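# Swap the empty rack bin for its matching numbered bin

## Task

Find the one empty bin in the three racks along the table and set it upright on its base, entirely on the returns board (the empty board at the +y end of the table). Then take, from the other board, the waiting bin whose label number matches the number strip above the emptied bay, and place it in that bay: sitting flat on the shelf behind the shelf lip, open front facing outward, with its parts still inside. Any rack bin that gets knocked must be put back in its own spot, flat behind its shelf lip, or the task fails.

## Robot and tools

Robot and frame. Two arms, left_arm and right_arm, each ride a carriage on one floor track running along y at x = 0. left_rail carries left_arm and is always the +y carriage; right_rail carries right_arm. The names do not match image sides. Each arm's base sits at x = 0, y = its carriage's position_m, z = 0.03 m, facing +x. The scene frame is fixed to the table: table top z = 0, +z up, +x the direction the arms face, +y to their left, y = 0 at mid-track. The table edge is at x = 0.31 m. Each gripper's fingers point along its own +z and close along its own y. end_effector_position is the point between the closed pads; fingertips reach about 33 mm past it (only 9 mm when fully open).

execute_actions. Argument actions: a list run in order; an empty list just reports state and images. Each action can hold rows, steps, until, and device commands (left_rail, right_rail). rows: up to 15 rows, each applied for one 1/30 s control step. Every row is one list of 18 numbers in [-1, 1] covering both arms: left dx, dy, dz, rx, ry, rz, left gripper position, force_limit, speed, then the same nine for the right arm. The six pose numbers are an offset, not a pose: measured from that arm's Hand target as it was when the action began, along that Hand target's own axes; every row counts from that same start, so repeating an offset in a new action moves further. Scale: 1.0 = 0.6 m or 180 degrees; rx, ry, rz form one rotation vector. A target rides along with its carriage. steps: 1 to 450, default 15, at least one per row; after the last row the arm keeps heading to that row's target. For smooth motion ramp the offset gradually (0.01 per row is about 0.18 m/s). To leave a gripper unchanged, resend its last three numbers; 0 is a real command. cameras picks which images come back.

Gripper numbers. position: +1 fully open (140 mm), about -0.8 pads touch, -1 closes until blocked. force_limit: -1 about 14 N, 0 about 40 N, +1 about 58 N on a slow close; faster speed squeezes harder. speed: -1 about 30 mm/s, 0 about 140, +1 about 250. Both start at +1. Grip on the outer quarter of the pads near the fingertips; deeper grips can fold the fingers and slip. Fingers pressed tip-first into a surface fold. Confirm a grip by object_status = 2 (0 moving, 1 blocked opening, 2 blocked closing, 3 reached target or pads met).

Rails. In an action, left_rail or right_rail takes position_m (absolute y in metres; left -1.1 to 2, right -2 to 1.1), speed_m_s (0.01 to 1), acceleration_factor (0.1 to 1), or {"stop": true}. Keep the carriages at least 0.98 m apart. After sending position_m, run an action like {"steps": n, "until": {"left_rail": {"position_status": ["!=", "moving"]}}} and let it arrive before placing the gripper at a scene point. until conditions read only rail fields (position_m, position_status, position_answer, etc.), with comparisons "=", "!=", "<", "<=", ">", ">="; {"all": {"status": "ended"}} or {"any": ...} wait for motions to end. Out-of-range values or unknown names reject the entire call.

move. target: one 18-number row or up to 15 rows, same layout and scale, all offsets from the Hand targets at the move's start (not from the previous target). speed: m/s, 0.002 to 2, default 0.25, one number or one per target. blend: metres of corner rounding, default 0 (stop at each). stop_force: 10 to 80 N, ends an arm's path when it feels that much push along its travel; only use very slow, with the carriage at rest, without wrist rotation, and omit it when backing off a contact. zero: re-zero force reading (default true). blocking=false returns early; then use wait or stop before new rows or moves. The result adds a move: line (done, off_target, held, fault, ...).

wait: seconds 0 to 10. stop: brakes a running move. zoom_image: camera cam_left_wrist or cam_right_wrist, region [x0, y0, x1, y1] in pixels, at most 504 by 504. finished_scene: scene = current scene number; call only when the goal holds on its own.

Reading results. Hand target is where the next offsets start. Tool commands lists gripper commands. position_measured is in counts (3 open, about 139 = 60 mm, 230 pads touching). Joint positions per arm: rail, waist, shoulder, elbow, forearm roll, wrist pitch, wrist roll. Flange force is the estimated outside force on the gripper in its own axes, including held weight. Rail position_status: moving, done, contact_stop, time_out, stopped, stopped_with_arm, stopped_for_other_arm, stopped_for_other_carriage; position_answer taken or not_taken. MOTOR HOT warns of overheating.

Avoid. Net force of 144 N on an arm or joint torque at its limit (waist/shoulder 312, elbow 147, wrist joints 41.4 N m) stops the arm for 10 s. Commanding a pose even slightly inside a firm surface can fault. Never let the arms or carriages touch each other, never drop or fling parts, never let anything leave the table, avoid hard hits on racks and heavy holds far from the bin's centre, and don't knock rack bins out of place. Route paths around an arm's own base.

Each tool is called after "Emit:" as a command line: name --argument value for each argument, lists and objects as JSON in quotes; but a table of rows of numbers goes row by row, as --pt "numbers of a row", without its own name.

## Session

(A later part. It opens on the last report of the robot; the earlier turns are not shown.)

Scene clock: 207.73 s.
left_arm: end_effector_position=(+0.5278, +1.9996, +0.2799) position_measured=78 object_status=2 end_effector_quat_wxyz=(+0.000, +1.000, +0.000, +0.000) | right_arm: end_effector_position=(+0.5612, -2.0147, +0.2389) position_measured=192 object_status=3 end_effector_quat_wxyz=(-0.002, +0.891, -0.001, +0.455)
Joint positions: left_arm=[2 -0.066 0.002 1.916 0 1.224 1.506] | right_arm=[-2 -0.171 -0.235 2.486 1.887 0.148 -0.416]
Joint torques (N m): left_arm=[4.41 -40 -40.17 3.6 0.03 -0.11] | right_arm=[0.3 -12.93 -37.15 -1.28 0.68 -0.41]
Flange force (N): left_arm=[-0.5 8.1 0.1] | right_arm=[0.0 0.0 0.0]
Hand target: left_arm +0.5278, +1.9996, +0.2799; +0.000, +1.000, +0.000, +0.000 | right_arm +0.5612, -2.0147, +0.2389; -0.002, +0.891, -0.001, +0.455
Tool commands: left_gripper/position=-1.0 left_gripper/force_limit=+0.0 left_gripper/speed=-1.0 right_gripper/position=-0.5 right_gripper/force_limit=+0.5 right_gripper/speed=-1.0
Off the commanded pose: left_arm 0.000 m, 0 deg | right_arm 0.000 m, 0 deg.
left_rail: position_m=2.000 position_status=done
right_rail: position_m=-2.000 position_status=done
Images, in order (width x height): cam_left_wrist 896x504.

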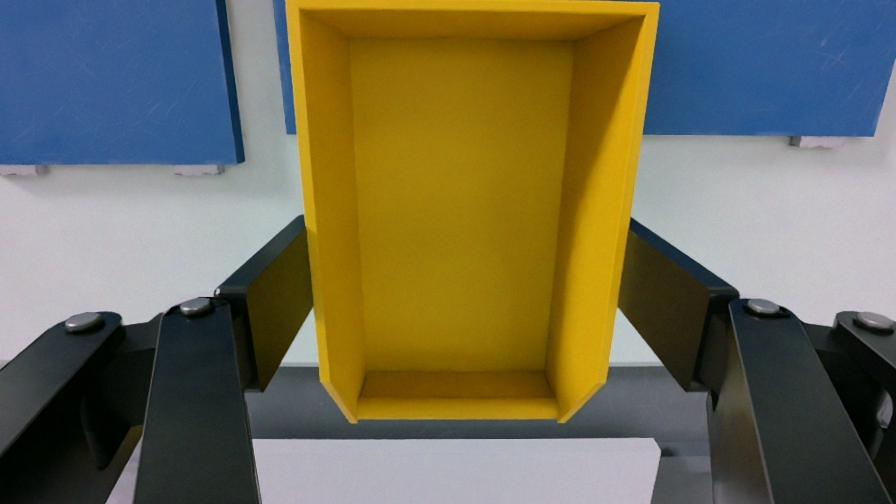

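Emit:
move --target '[0.1867,-0.5,0,0,0,0,-1,0,-1,0,0,0,0,0,0,-0.5,0.5,-1]' --speed 0.2 --cameras '["cam_left_wrist"]'

Scene clock: 210.47 s.
left_arm: end_effector_position=(+0.6401, +2.2995, +0.2799) position_measured=78 object_status=2 end_effector_quat_wxyz=(+0.000, +1.000, +0.000, +0.000) | right_arm: end_effector_position=(+0.5612, -2.0147, +0.2389) position_measured=192 object_status=3 end_effector_quat_wxyz=(-0.002, +0.891, -0.001, +0.455)
Joint positions: left_arm=[2 0.389 0.281 1.59 0 1.27 1.961] | right_arm=[-2 -0.171 -0.235 2.486 1.887 0.148 -0.416]
Joint torques (N m): left_arm=[3.89 -70.8 -40.73 3.61 0.01 -0.04] | right_arm=[0.03 -13.04 -37.31 -1.33 0.66 -0.41]
Flange force (N): left_arm=[4.0 4.4 0.9] | right_arm=[0.0 0.0 0.0]
Hand target: left_arm +0.6401, +2.2995, +0.2798; +0.000, +1.000, +0.000, +0.000 | right_arm +0.5612, -2.0147, +0.2389; -0.002, +0.891, -0.001, +0.455
Off the commanded pose: left_arm 0.000 m, 0 deg | right_arm 0.000 m, 0 deg.
left_rail: position_m=2.000 position_status=done
right_rail: position_m=-2.000 position_status=done
move: done
Images, in order (width x height): cam_left_wrist 896x504.

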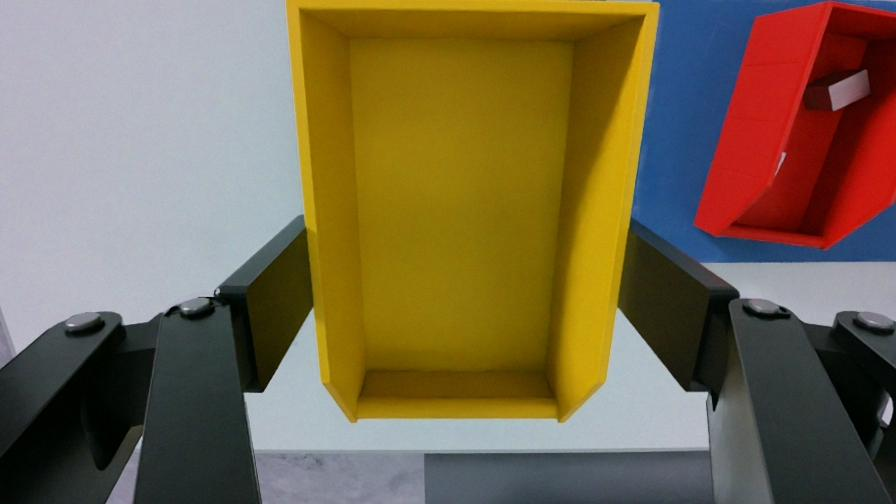

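Emit:
move --target '[0.04,0.28,0,0,0,0,-1,0,-1,0,0,0,0,0,0,-0.5,0.5,-1]' --speed 0.2 --cameras '["cam_left_wrist"]'

Scene clock: 212.77 s.
left_arm: end_effector_position=(+0.6639, +2.1315, +0.2798) position_measured=78 object_status=2 end_effector_quat_wxyz=(+0.000, +1.000, +0.000, +0.000) | right_arm: end_effector_position=(+0.5612, -2.0147, +0.2389) position_measured=192 object_status=3 end_effector_quat_wxyz=(-0.002, +0.891, -0.001, +0.455)
Joint positions: left_arm=[2 0.145 0.235 1.65 0 1.256 1.716] | right_arm=[-2 -0.171 -0.235 2.486 1.887 0.148 -0.416]
Joint torques (N m): left_arm=[3.68 -65.88 -40.71 3.91 0 -0.02] | right_arm=[0.17 -13.04 -37.08 -1.31 0.62 -0.43]
Flange force (N): left_arm=[2.3 5.0 0.9] | right_arm=[0.0 0.0 0.0]
Hand target: left_arm +0.6639, +2.1315, +0.2798; +0.000, +1.000, +0.000, +0.000 | right_arm +0.5612, -2.0147, +0.2389; -0.002, +0.891, -0.001, +0.455
Off the commanded pose: left_arm 0.000 m, 0 deg | right_arm 0.000 m, 0 deg.
left_rail: position_m=2.000 position_status=done
right_rail: position_m=-2.000 position_status=done
move: done
Images, in order (width x height): cam_left_wrist 896x504.

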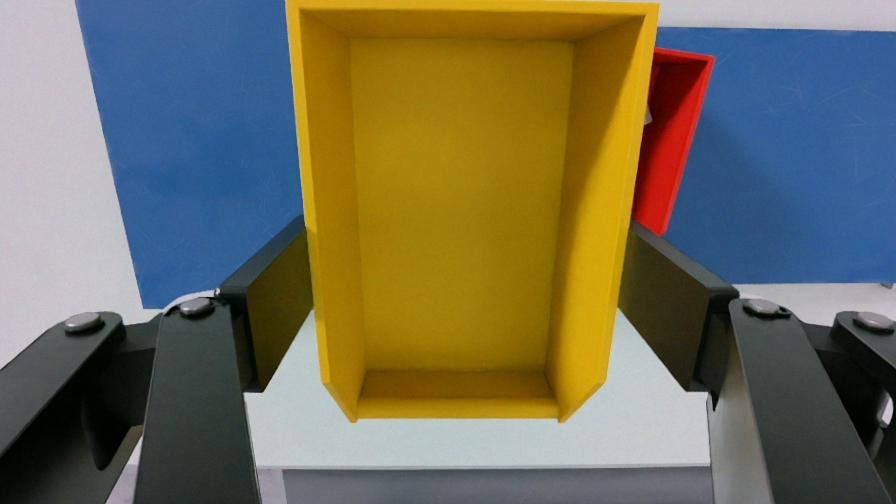

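Emit:
move --pt "-0.0065 -0.284 0 0 0 0 -1 0 -1 0 0 0 0 0 0 -0.5 0.5 -1" --pt "-0.0065 -0.284 0.275 0 0 0 -1 0 -1 0 0 0 0 0 0 -0.5 0.5 -1" --speed 0.2 --blend '[0.03,0]' --cameras '["cam_left_wrist"]'

Emit:
move --target '[0,0,0.045,0,0,0,-1,0,-1,0,0,0,0,0,0,-0.5,0.5,-1]' --speed 0.015 --stop_force 10 --cameras '["cam_left_wrist"]'

Scene clock: 215.80 s.
left_arm: end_effector_position=(+0.6602, +2.3019, +0.1149) position_measured=78 object_status=2 end_effector_quat_wxyz=(+0.000, +1.000, +0.000, +0.000) | right_arm: end_effector_position=(+0.5612, -2.0147, +0.2389) position_measured=192 object_status=3 end_effector_quat_wxyz=(-0.002, +0.891, -0.001, +0.455)
Joint positions: left_arm=[2 0.382 0.422 1.717 0 1.003 1.953] | right_arm=[-2 -0.171 -0.235 2.486 1.887 0.148 -0.416]
Joint torques (N m): left_arm=[4.13 -80.23 -36.04 3.18 0.02 -0.05] | right_arm=[0.2 -12.55 -37.17 -1.3 0.65 -0.38]
Flange force (N): left_arm=[3.9 4.3 1.2] | right_arm=[0.0 0.0 0.0]
Hand target: left_arm +0.6601, +2.3019, +0.1148; +0.000, +1.000, +0.000, +0.000 | right_arm +0.5612, -2.0147, +0.2389; -0.002, +0.891, -0.001, +0.455
Off the commanded pose: left_arm 0.000 m, 0 deg | right_arm 0.000 m, 0 deg.
left_rail: position_m=2.000 position_status=done
right_rail: position_m=-2.000 position_status=done
move: done
Images, in order (width x height): cam_left_wrist 896x504.

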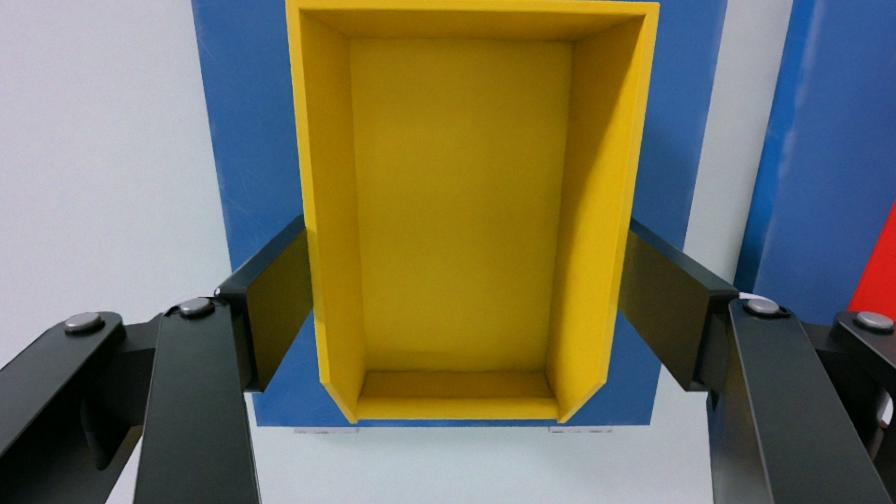

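Scene clock: 217.50 s.
left_arm: end_effector_position=(+0.6602, +2.3019, +0.0982) position_measured=78 object_status=2 end_effector_quat_wxyz=(+0.000, +1.000, +0.000, +0.000) | right_arm: end_effector_position=(+0.5612, -2.0147, +0.2389) position_measured=192 object_status=3 end_effector_quat_wxyz=(-0.002, +0.891, -0.001, +0.455)
Joint positions: left_arm=[2 0.382 0.437 1.729 0 0.976 1.953] | right_arm=[-2 -0.171 -0.235 2.486 1.887 0.148 -0.416]
Joint torques (N m): left_arm=[6.97 -62.51 -28.93 4.26 -2.66 0.01] | right_arm=[0.4 -12.8 -37.14 -1.31 0.71 -0.39]
Flange force (N): left_arm=[-2.8 12.3 -24.4] | right_arm=[0.0 0.0 0.0]
Hand target: left_arm +0.6602, +2.3019, +0.0982; +0.000, +1.000, +0.000, +0.000 (not the last commanded pose) | right_arm +0.5612, -2.0147, +0.2389; -0.002, +0.891, -0.001, +0.455
Off the commanded pose: left_arm 0.010 m, 0 deg | right_arm 0.000 m, 0 deg.
left_rail: position_m=2.000 position_status=done
right_rail: position_m=-2.000 position_status=done
move: contact (left_arm)
Images, in order (width x height): cam_left_wrist 896x504.

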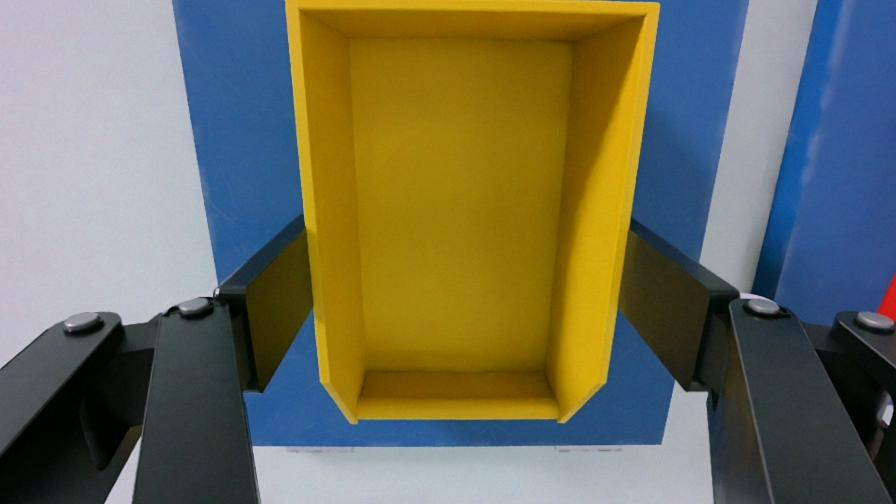

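Emit:
move --target '[0,0,-0.002,0,0,0,-1,0,-1,0,0,0,0,0,0,-0.5,0.5,-1]' --speed 0.01 --cameras '[]'

Emit:
execute_actions --actions '[{"rows":[[0,0,0,0,0,0,0.68,0,-1,0,0,0,0,0,0,-0.5,0.5,-1]],"steps":45}]' --cameras '["cam_left_wrist"]'

Emit:
move --target '[-0.0,0,-0.4,0,0,0,0.68,0,-1,0,0,0,0,0,0,-0.5,0.5,-1]' --speed 0.12 --cameras '["cam_left_wrist"]'

Scene clock: 218.83 s.
left_arm: end_effector_position=(+0.6602, +2.3019, +0.0994) position_measured=78 object_status=2 end_effector_quat_wxyz=(+0.000, +1.000, +0.000, +0.000) | right_arm: end_effector_position=(+0.5612, -2.0147, +0.2389) position_measured=192 object_status=3 end_effector_quat_wxyz=(-0.002, +0.891, -0.001, +0.455)
Joint positions: left_arm=[2 0.382 0.436 1.728 0 0.978 1.953] | right_arm=[-2 -0.171 -0.235 2.486 1.887 0.148 -0.416]
Joint torques (N m): left_arm=[3.88 -81.08 -35.63 3.1 0.02 -0.02] | right_arm=[-0.08 -12.58 -37.12 -1.3 0.67 -0.41]
Flange force (N): left_arm=[3.7 4.2 1.8] | right_arm=[0.0 0.0 0.0]
Hand target: left_arm +0.6602, +2.3019, +0.0994; +0.000, +1.000, +0.000, +0.000 | right_arm +0.5612, -2.0147, +0.2389; -0.002, +0.891, -0.001, +0.455
Off the commanded pose: left_arm 0.000 m, 0 deg | right_arm 0.000 m, 0 deg.
left_rail: position_m=2.000 position_status=done
right_rail: position_m=-2.000 position_status=done
move: done
No camera images: "cameras" was empty.

Scene clock: 220.53 s.
left_arm: end_effector_position=(+0.6602, +2.3019, +0.0995) position_measured=44 object_status=3 end_effector_quat_wxyz=(+0.000, +1.000, +0.000, +0.000) | right_arm: end_effector_position=(+0.5612, -2.0147, +0.2389) position_measured=192 object_status=3 end_effector_quat_wxyz=(-0.002, +0.891, -0.001, +0.455)
Joint positions: left_arm=[2 0.382 0.436 1.728 0 0.978 1.953] | right_arm=[-2 -0.171 -0.235 2.486 1.887 0.148 -0.416]
Joint torques (N m): left_arm=[4.16 -80.18 -34.98 3.08 0 -0.06] | right_arm=[0.23 -13.06 -37.15 -1.29 0.65 -0.41]
Flange force (N): left_arm=[4.0 4.5 0.4] | right_arm=[0.0 0.0 0.0]
Hand target: left_arm +0.6602, +2.3019, +0.0994; +0.000, +1.000, +0.000, +0.000 | right_arm +0.5612, -2.0147, +0.2389; -0.002, +0.891, -0.001, +0.455
Off the commanded pose: left_arm 0.000 m, 0 deg | right_arm 0.000 m, 0 deg.
left_rail: position_m=2.000 position_status=done
right_rail: position_m=-2.000 position_status=done
Images, in order (width x height): cam_left_wrist 896x504.

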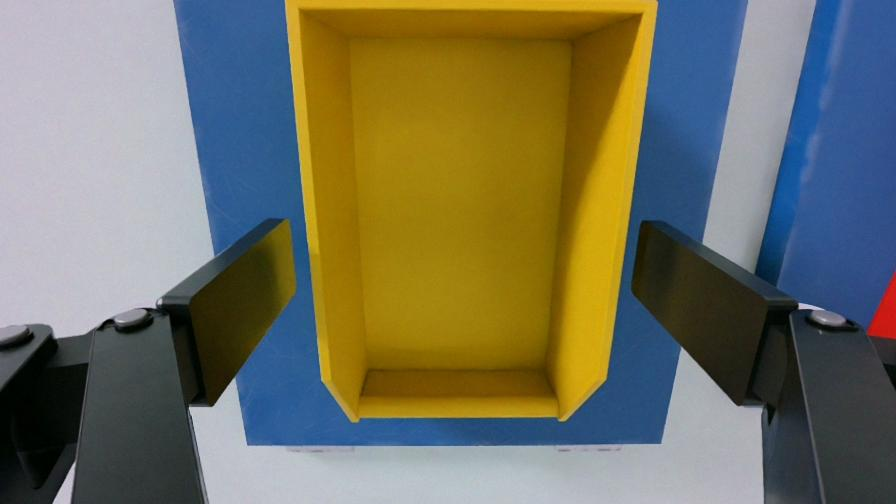

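Scene clock: 222.87 s.
left_arm: end_effector_position=(+0.6602, +2.3019, +0.3395) position_measured=44 object_status=3 end_effector_quat_wxyz=(+0.000, +1.000, +0.000, +0.000) | right_arm: end_effector_position=(+0.5612, -2.0147, +0.2389) position_measured=192 object_status=3 end_effector_quat_wxyz=(-0.002, +0.891, -0.001, +0.455)
Joint positions: left_arm=[2 0.382 0.288 1.472 0 1.382 1.953] | right_arm=[-2 -0.171 -0.235 2.486 1.887 0.148 -0.416]
Joint torques (N m): left_arm=[3.98 -71.69 -41.53 3.72 0.05 -0.05] | right_arm=[-0.11 -12.89 -37.19 -1.34 0.69 -0.4]
Flange force (N): left_arm=[3.2 4.4 -0.2] | right_arm=[0.0 0.0 0.0]
Hand target: left_arm +0.6602, +2.3019, +0.3394; +0.000, +1.000, +0.000, +0.000 | right_arm +0.5612, -2.0147, +0.2389; -0.002, +0.891, -0.001, +0.455
Off the commanded pose: left_arm 0.000 m, 0 deg | right_arm 0.000 m, 0 deg.
left_rail: position_m=2.000 position_status=done
right_rail: position_m=-2.000 position_status=done
move: done
Images, in order (width x height): cam_left_wrist 896x504.

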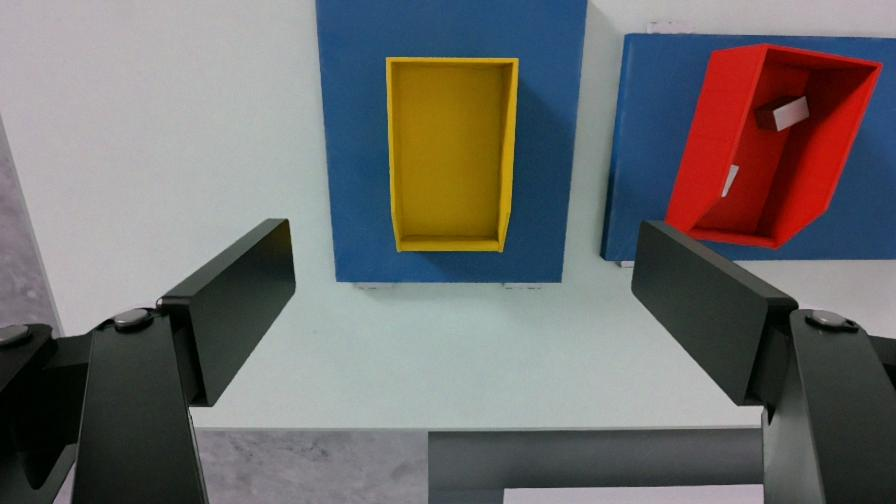

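Emit:
execute_actions --actions '[]' --cameras '["cam_right_wrist"]'

Scene clock: 223.00 s.
left_arm: end_effector_position=(+0.6602, +2.3019, +0.3395) position_measured=44 object_status=3 end_effector_quat_wxyz=(+0.000, +1.000, +0.000, +0.000) | right_arm: end_effector_position=(+0.5612, -2.0147, +0.2389) position_measured=192 object_status=3 end_effector_quat_wxyz=(-0.002, +0.891, -0.001, +0.455)
Joint positions: left_arm=[2 0.382 0.288 1.471 0 1.382 1.953] | right_arm=[-2 -0.171 -0.235 2.486 1.887 0.148 -0.416]
Joint velocities: within noise
Joint torques (N m): left_arm=[3.84 -71.96 -41.32 3.78 0 -0.05] | right_arm=[0.34 -12.91 -37.17 -1.29 0.7 -0.41]
Flange force (N): left_arm=[3.9 4.0 -0.7] | right_arm=[0.0 0.0 0.0]
Hand target: left_arm +0.6602, +2.3019, +0.3394; +0.000, +1.000, +0.000, +0.000 | right_arm +0.5612, -2.0147, +0.2389; -0.002, +0.891, -0.001, +0.455
Tool commands: left_gripper/position=+0.68 left_gripper/force_limit=+0.0 left_gripper/speed=-1.0 right_gripper/position=-0.5 right_gripper/force_limit=+0.5 right_gripper/speed=-1.0
Off the commanded pose: left_arm 0.000 m, 0 deg | right_arm 0.000 m, 0 deg.
left_rail: position_m=2.000 position_status=done
right_rail: position_m=-2.000 position_status=done
Images, in order (width x height): cam_right_wrist 896x504.

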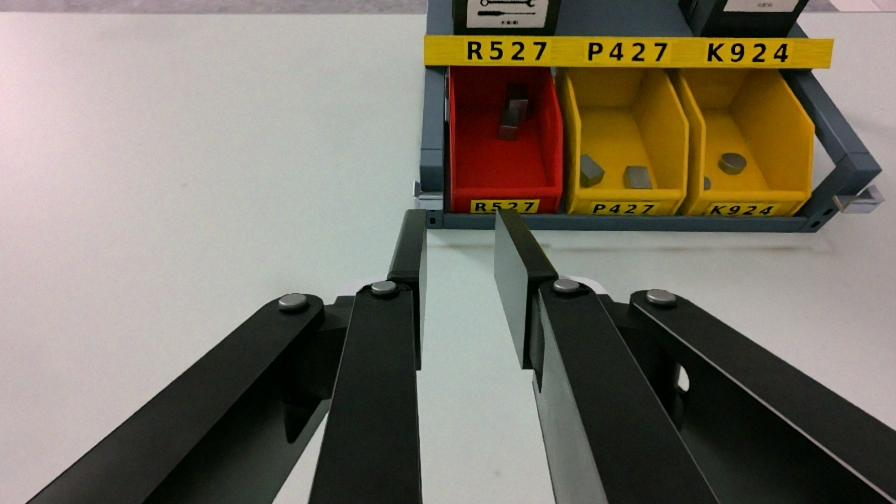

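Emit:
execute_actions --actions '[{"right_rail":{"position_m":-1.1,"speed_m_s":1,"acceleration_factor":1},"steps":150,"until":{"right_rail":{"position_status":["!=","moving"]}}}]' --cameras '["cam_right_wrist"]'

Emit:
execute_actions --actions '[{"right_rail":{"position_m":-0.3},"steps":150,"until":{"right_rail":{"position_status":["!=","moving"]}}}]' --cameras '["cam_right_wrist"]'

Emit:
execute_actions --actions '[{"right_rail":{"position_m":0.5},"steps":150,"until":{"right_rail":{"position_status":["!=","moving"]}}}]' --cameras '["cam_right_wrist"]'

Scene clock: 226.17 s.
left_arm: end_effector_position=(+0.6602, +2.3019, +0.3394) position_measured=44 object_status=3 end_effector_quat_wxyz=(+0.000, +1.000, +0.000, +0.000) | right_arm: end_effector_position=(+0.5612, -1.1147, +0.2389) position_measured=192 object_status=3 end_effector_quat_wxyz=(-0.002, +0.891, -0.001, +0.455)
Joint positions: left_arm=[2 0.382 0.288 1.471 0 1.382 1.953] | right_arm=[-1.1 -0.171 -0.235 2.486 1.887 0.148 -0.416]
Joint torques (N m): left_arm=[4.1 -71.7 -41.34 3.79 -0.01 -0.05] | right_arm=[0.56 -12.83 -37.13 -1.3 0.66 -0.46]
Flange force (N): left_arm=[3.5 4.3 -0.8] | right_arm=[0.0 0.0 0.0]
Hand target: left_arm +0.6602, +2.3019, +0.3394; +0.000, +1.000, +0.000, +0.000 | right_arm +0.5612, -1.1147, +0.2389; -0.002, +0.891, -0.001, +0.455
Tool commands: left_gripper/position=+0.68 left_gripper/force_limit=+0.0 left_gripper/speed=-1.0 right_gripper/position=-0.5 right_gripper/force_limit=+0.5 right_gripper/speed=-1.0
Off the commanded pose: left_arm 0.000 m, 0 deg | right_arm 0.000 m, 0 deg.
left_rail: position_m=2.000 position_status=done
right_rail: position_m=-1.100 position_status=done
Images, in order (width x height): cam_right_wrist 896x504.

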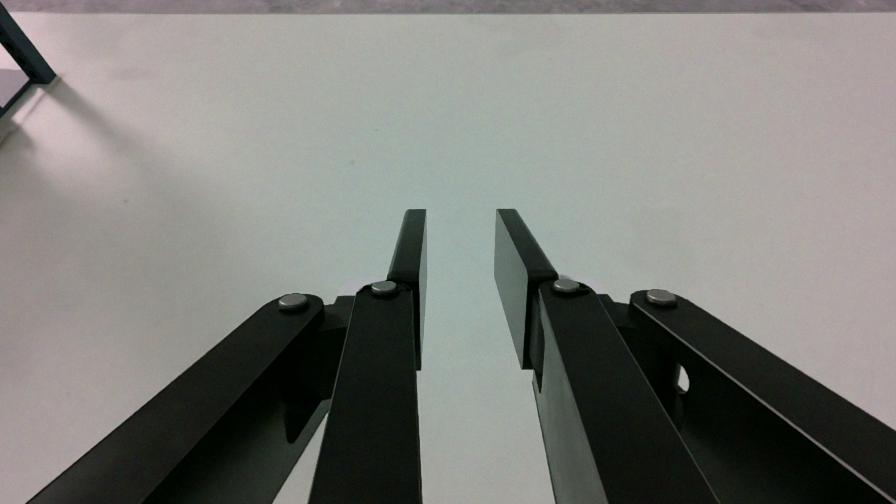

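Scene clock: 228.53 s.
left_arm: end_effector_position=(+0.6602, +2.3019, +0.3394) position_measured=44 object_status=3 end_effector_quat_wxyz=(+0.000, +1.000, +0.000, +0.000) | right_arm: end_effector_position=(+0.5612, -0.3148, +0.2389) position_measured=192 object_status=3 end_effector_quat_wxyz=(-0.002, +0.891, -0.001, +0.455)
Joint positions: left_arm=[2 0.382 0.288 1.471 0 1.382 1.953] | right_arm=[-0.3 -0.171 -0.235 2.486 1.887 0.148 -0.416]
Joint torques (N m): left_arm=[3.99 -72.1 -41.35 3.77 -0.02 -0.06] | right_arm=[0.01 -12.25 -37.18 -1.3 0.69 -0.44]
Flange force (N): left_arm=[4.1 3.9 -0.5] | right_arm=[0.0 0.0 0.0]
Hand target: left_arm +0.6602, +2.3019, +0.3394; +0.000, +1.000, +0.000, +0.000 | right_arm +0.5612, -0.3148, +0.2389; -0.002, +0.891, -0.001, +0.455
Tool commands: left_gripper/position=+0.68 left_gripper/force_limit=+0.0 left_gripper/speed=-1.0 right_gripper/position=-0.5 right_gripper/force_limit=+0.5 right_gripper/speed=-1.0
Off the commanded pose: left_arm 0.000 m, 0 deg | right_arm 0.000 m, 0 deg.
left_rail: position_m=2.000 position_status=done
right_rail: position_m=-0.300 position_status=done
Images, in order (width x height): cam_right_wrist 896x504.

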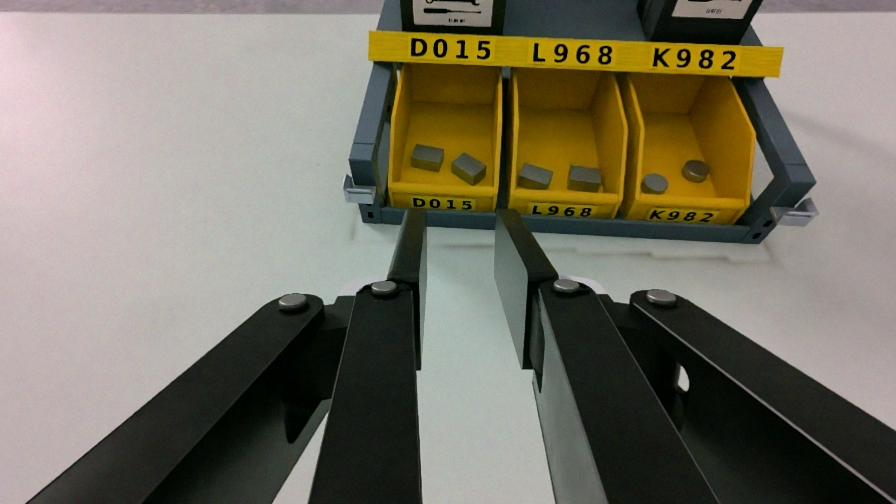

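Scene clock: 230.90 s.
left_arm: end_effector_position=(+0.6602, +2.3019, +0.3394) position_measured=44 object_status=3 end_effector_quat_wxyz=(+0.000, +1.000, +0.000, +0.000) | right_arm: end_effector_position=(+0.5612, +0.4852, +0.2389) position_measured=192 object_status=3 end_effector_quat_wxyz=(-0.002, +0.891, -0.001, +0.455)
Joint positions: left_arm=[2 0.382 0.288 1.471 0 1.382 1.953] | right_arm=[0.5 -0.171 -0.235 2.486 1.887 0.148 -0.416]
Joint torques (N m): left_arm=[4.38 -71.95 -41.24 3.7 0 -0.02] | right_arm=[0.41 -13.08 -37.19 -1.33 0.7 -0.39]
Flange force (N): left_arm=[4.3 4.5 -0.7] | right_arm=[0.0 0.0 0.0]
Hand target: left_arm +0.6602, +2.3019, +0.3394; +0.000, +1.000, +0.000, +0.000 | right_arm +0.5612, +0.4852, +0.2389; -0.002, +0.891, -0.001, +0.455
Tool commands: left_gripper/position=+0.68 left_gripper/force_limit=+0.0 left_gripper/speed=-1.0 right_gripper/position=-0.5 right_gripper/force_limit=+0.5 right_gripper/speed=-1.0
Off the commanded pose: left_arm 0.000 m, 0 deg | right_arm 0.000 m, 0 deg.
left_rail: position_m=2.000 position_status=done
right_rail: position_m=0.500 position_status=done
Images, in order (width x height): cam_right_wrist 896x504.

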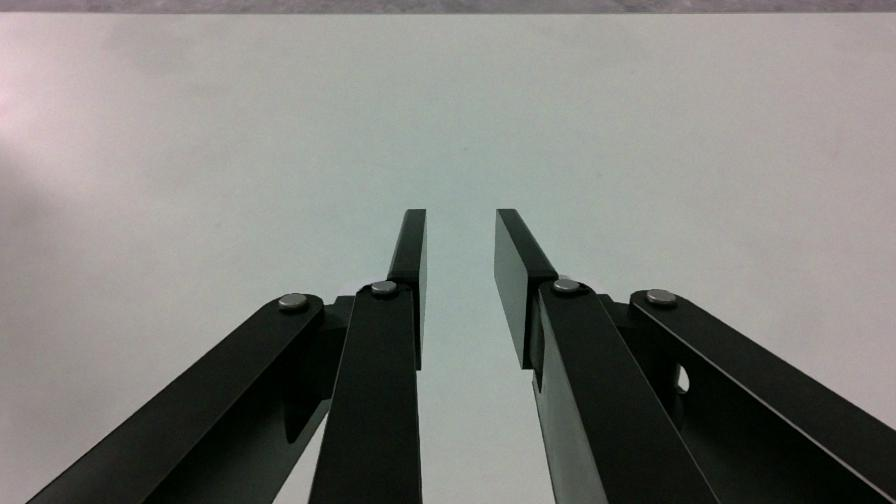

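Emit:
execute_actions --actions '[{"right_rail":{"position_m":1.015},"steps":150,"until":{"right_rail":{"position_status":["!=","moving"]}}}]' --cameras '["cam_right_wrist"]'

Scene clock: 233.00 s.
left_arm: end_effector_position=(+0.6602, +2.3019, +0.3394) position_measured=44 object_status=3 end_effector_quat_wxyz=(+0.000, +1.000, +0.000, +0.000) | right_arm: end_effector_position=(+0.5612, +1.0002, +0.2389) position_measured=192 object_status=3 end_effector_quat_wxyz=(-0.002, +0.891, -0.001, +0.455)
Joint positions: left_arm=[2 0.382 0.288 1.471 0 1.382 1.953] | right_arm=[1.015 -0.171 -0.235 2.486 1.887 0.148 -0.416]
Joint torques (N m): left_arm=[4.13 -71.66 -41.4 3.75 0 -0.03] | right_arm=[0.15 -12.98 -37.2 -1.3 0.67 -0.43]
Flange force (N): left_arm=[3.5 4.7 -0.6] | right_arm=[0.0 0.0 0.0]
Hand target: left_arm +0.6602, +2.3019, +0.3394; +0.000, +1.000, +0.000, +0.000 | right_arm +0.5612, +1.0003, +0.2389; -0.002, +0.891, -0.001, +0.455
Tool commands: left_gripper/position=+0.68 left_gripper/force_limit=+0.0 left_gripper/speed=-1.0 right_gripper/position=-0.5 right_gripper/force_limit=+0.5 right_gripper/speed=-1.0
Off the commanded pose: left_arm 0.000 m, 0 deg | right_arm 0.000 m, 0 deg.
left_rail: position_m=2.000 position_status=done
right_rail: position_m=1.015 position_status=done
Images, in order (width x height): cam_right_wrist 896x504.

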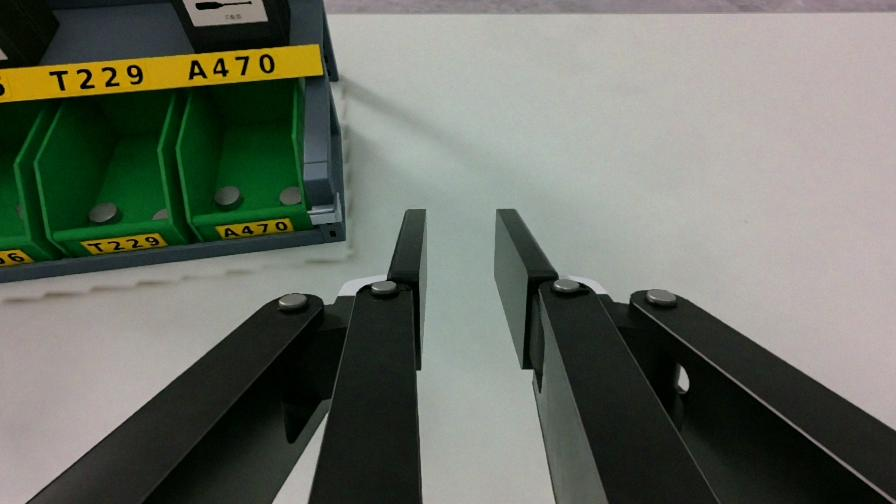

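Emit:
finished_scene --scene 1

The scene is finished: the task was done.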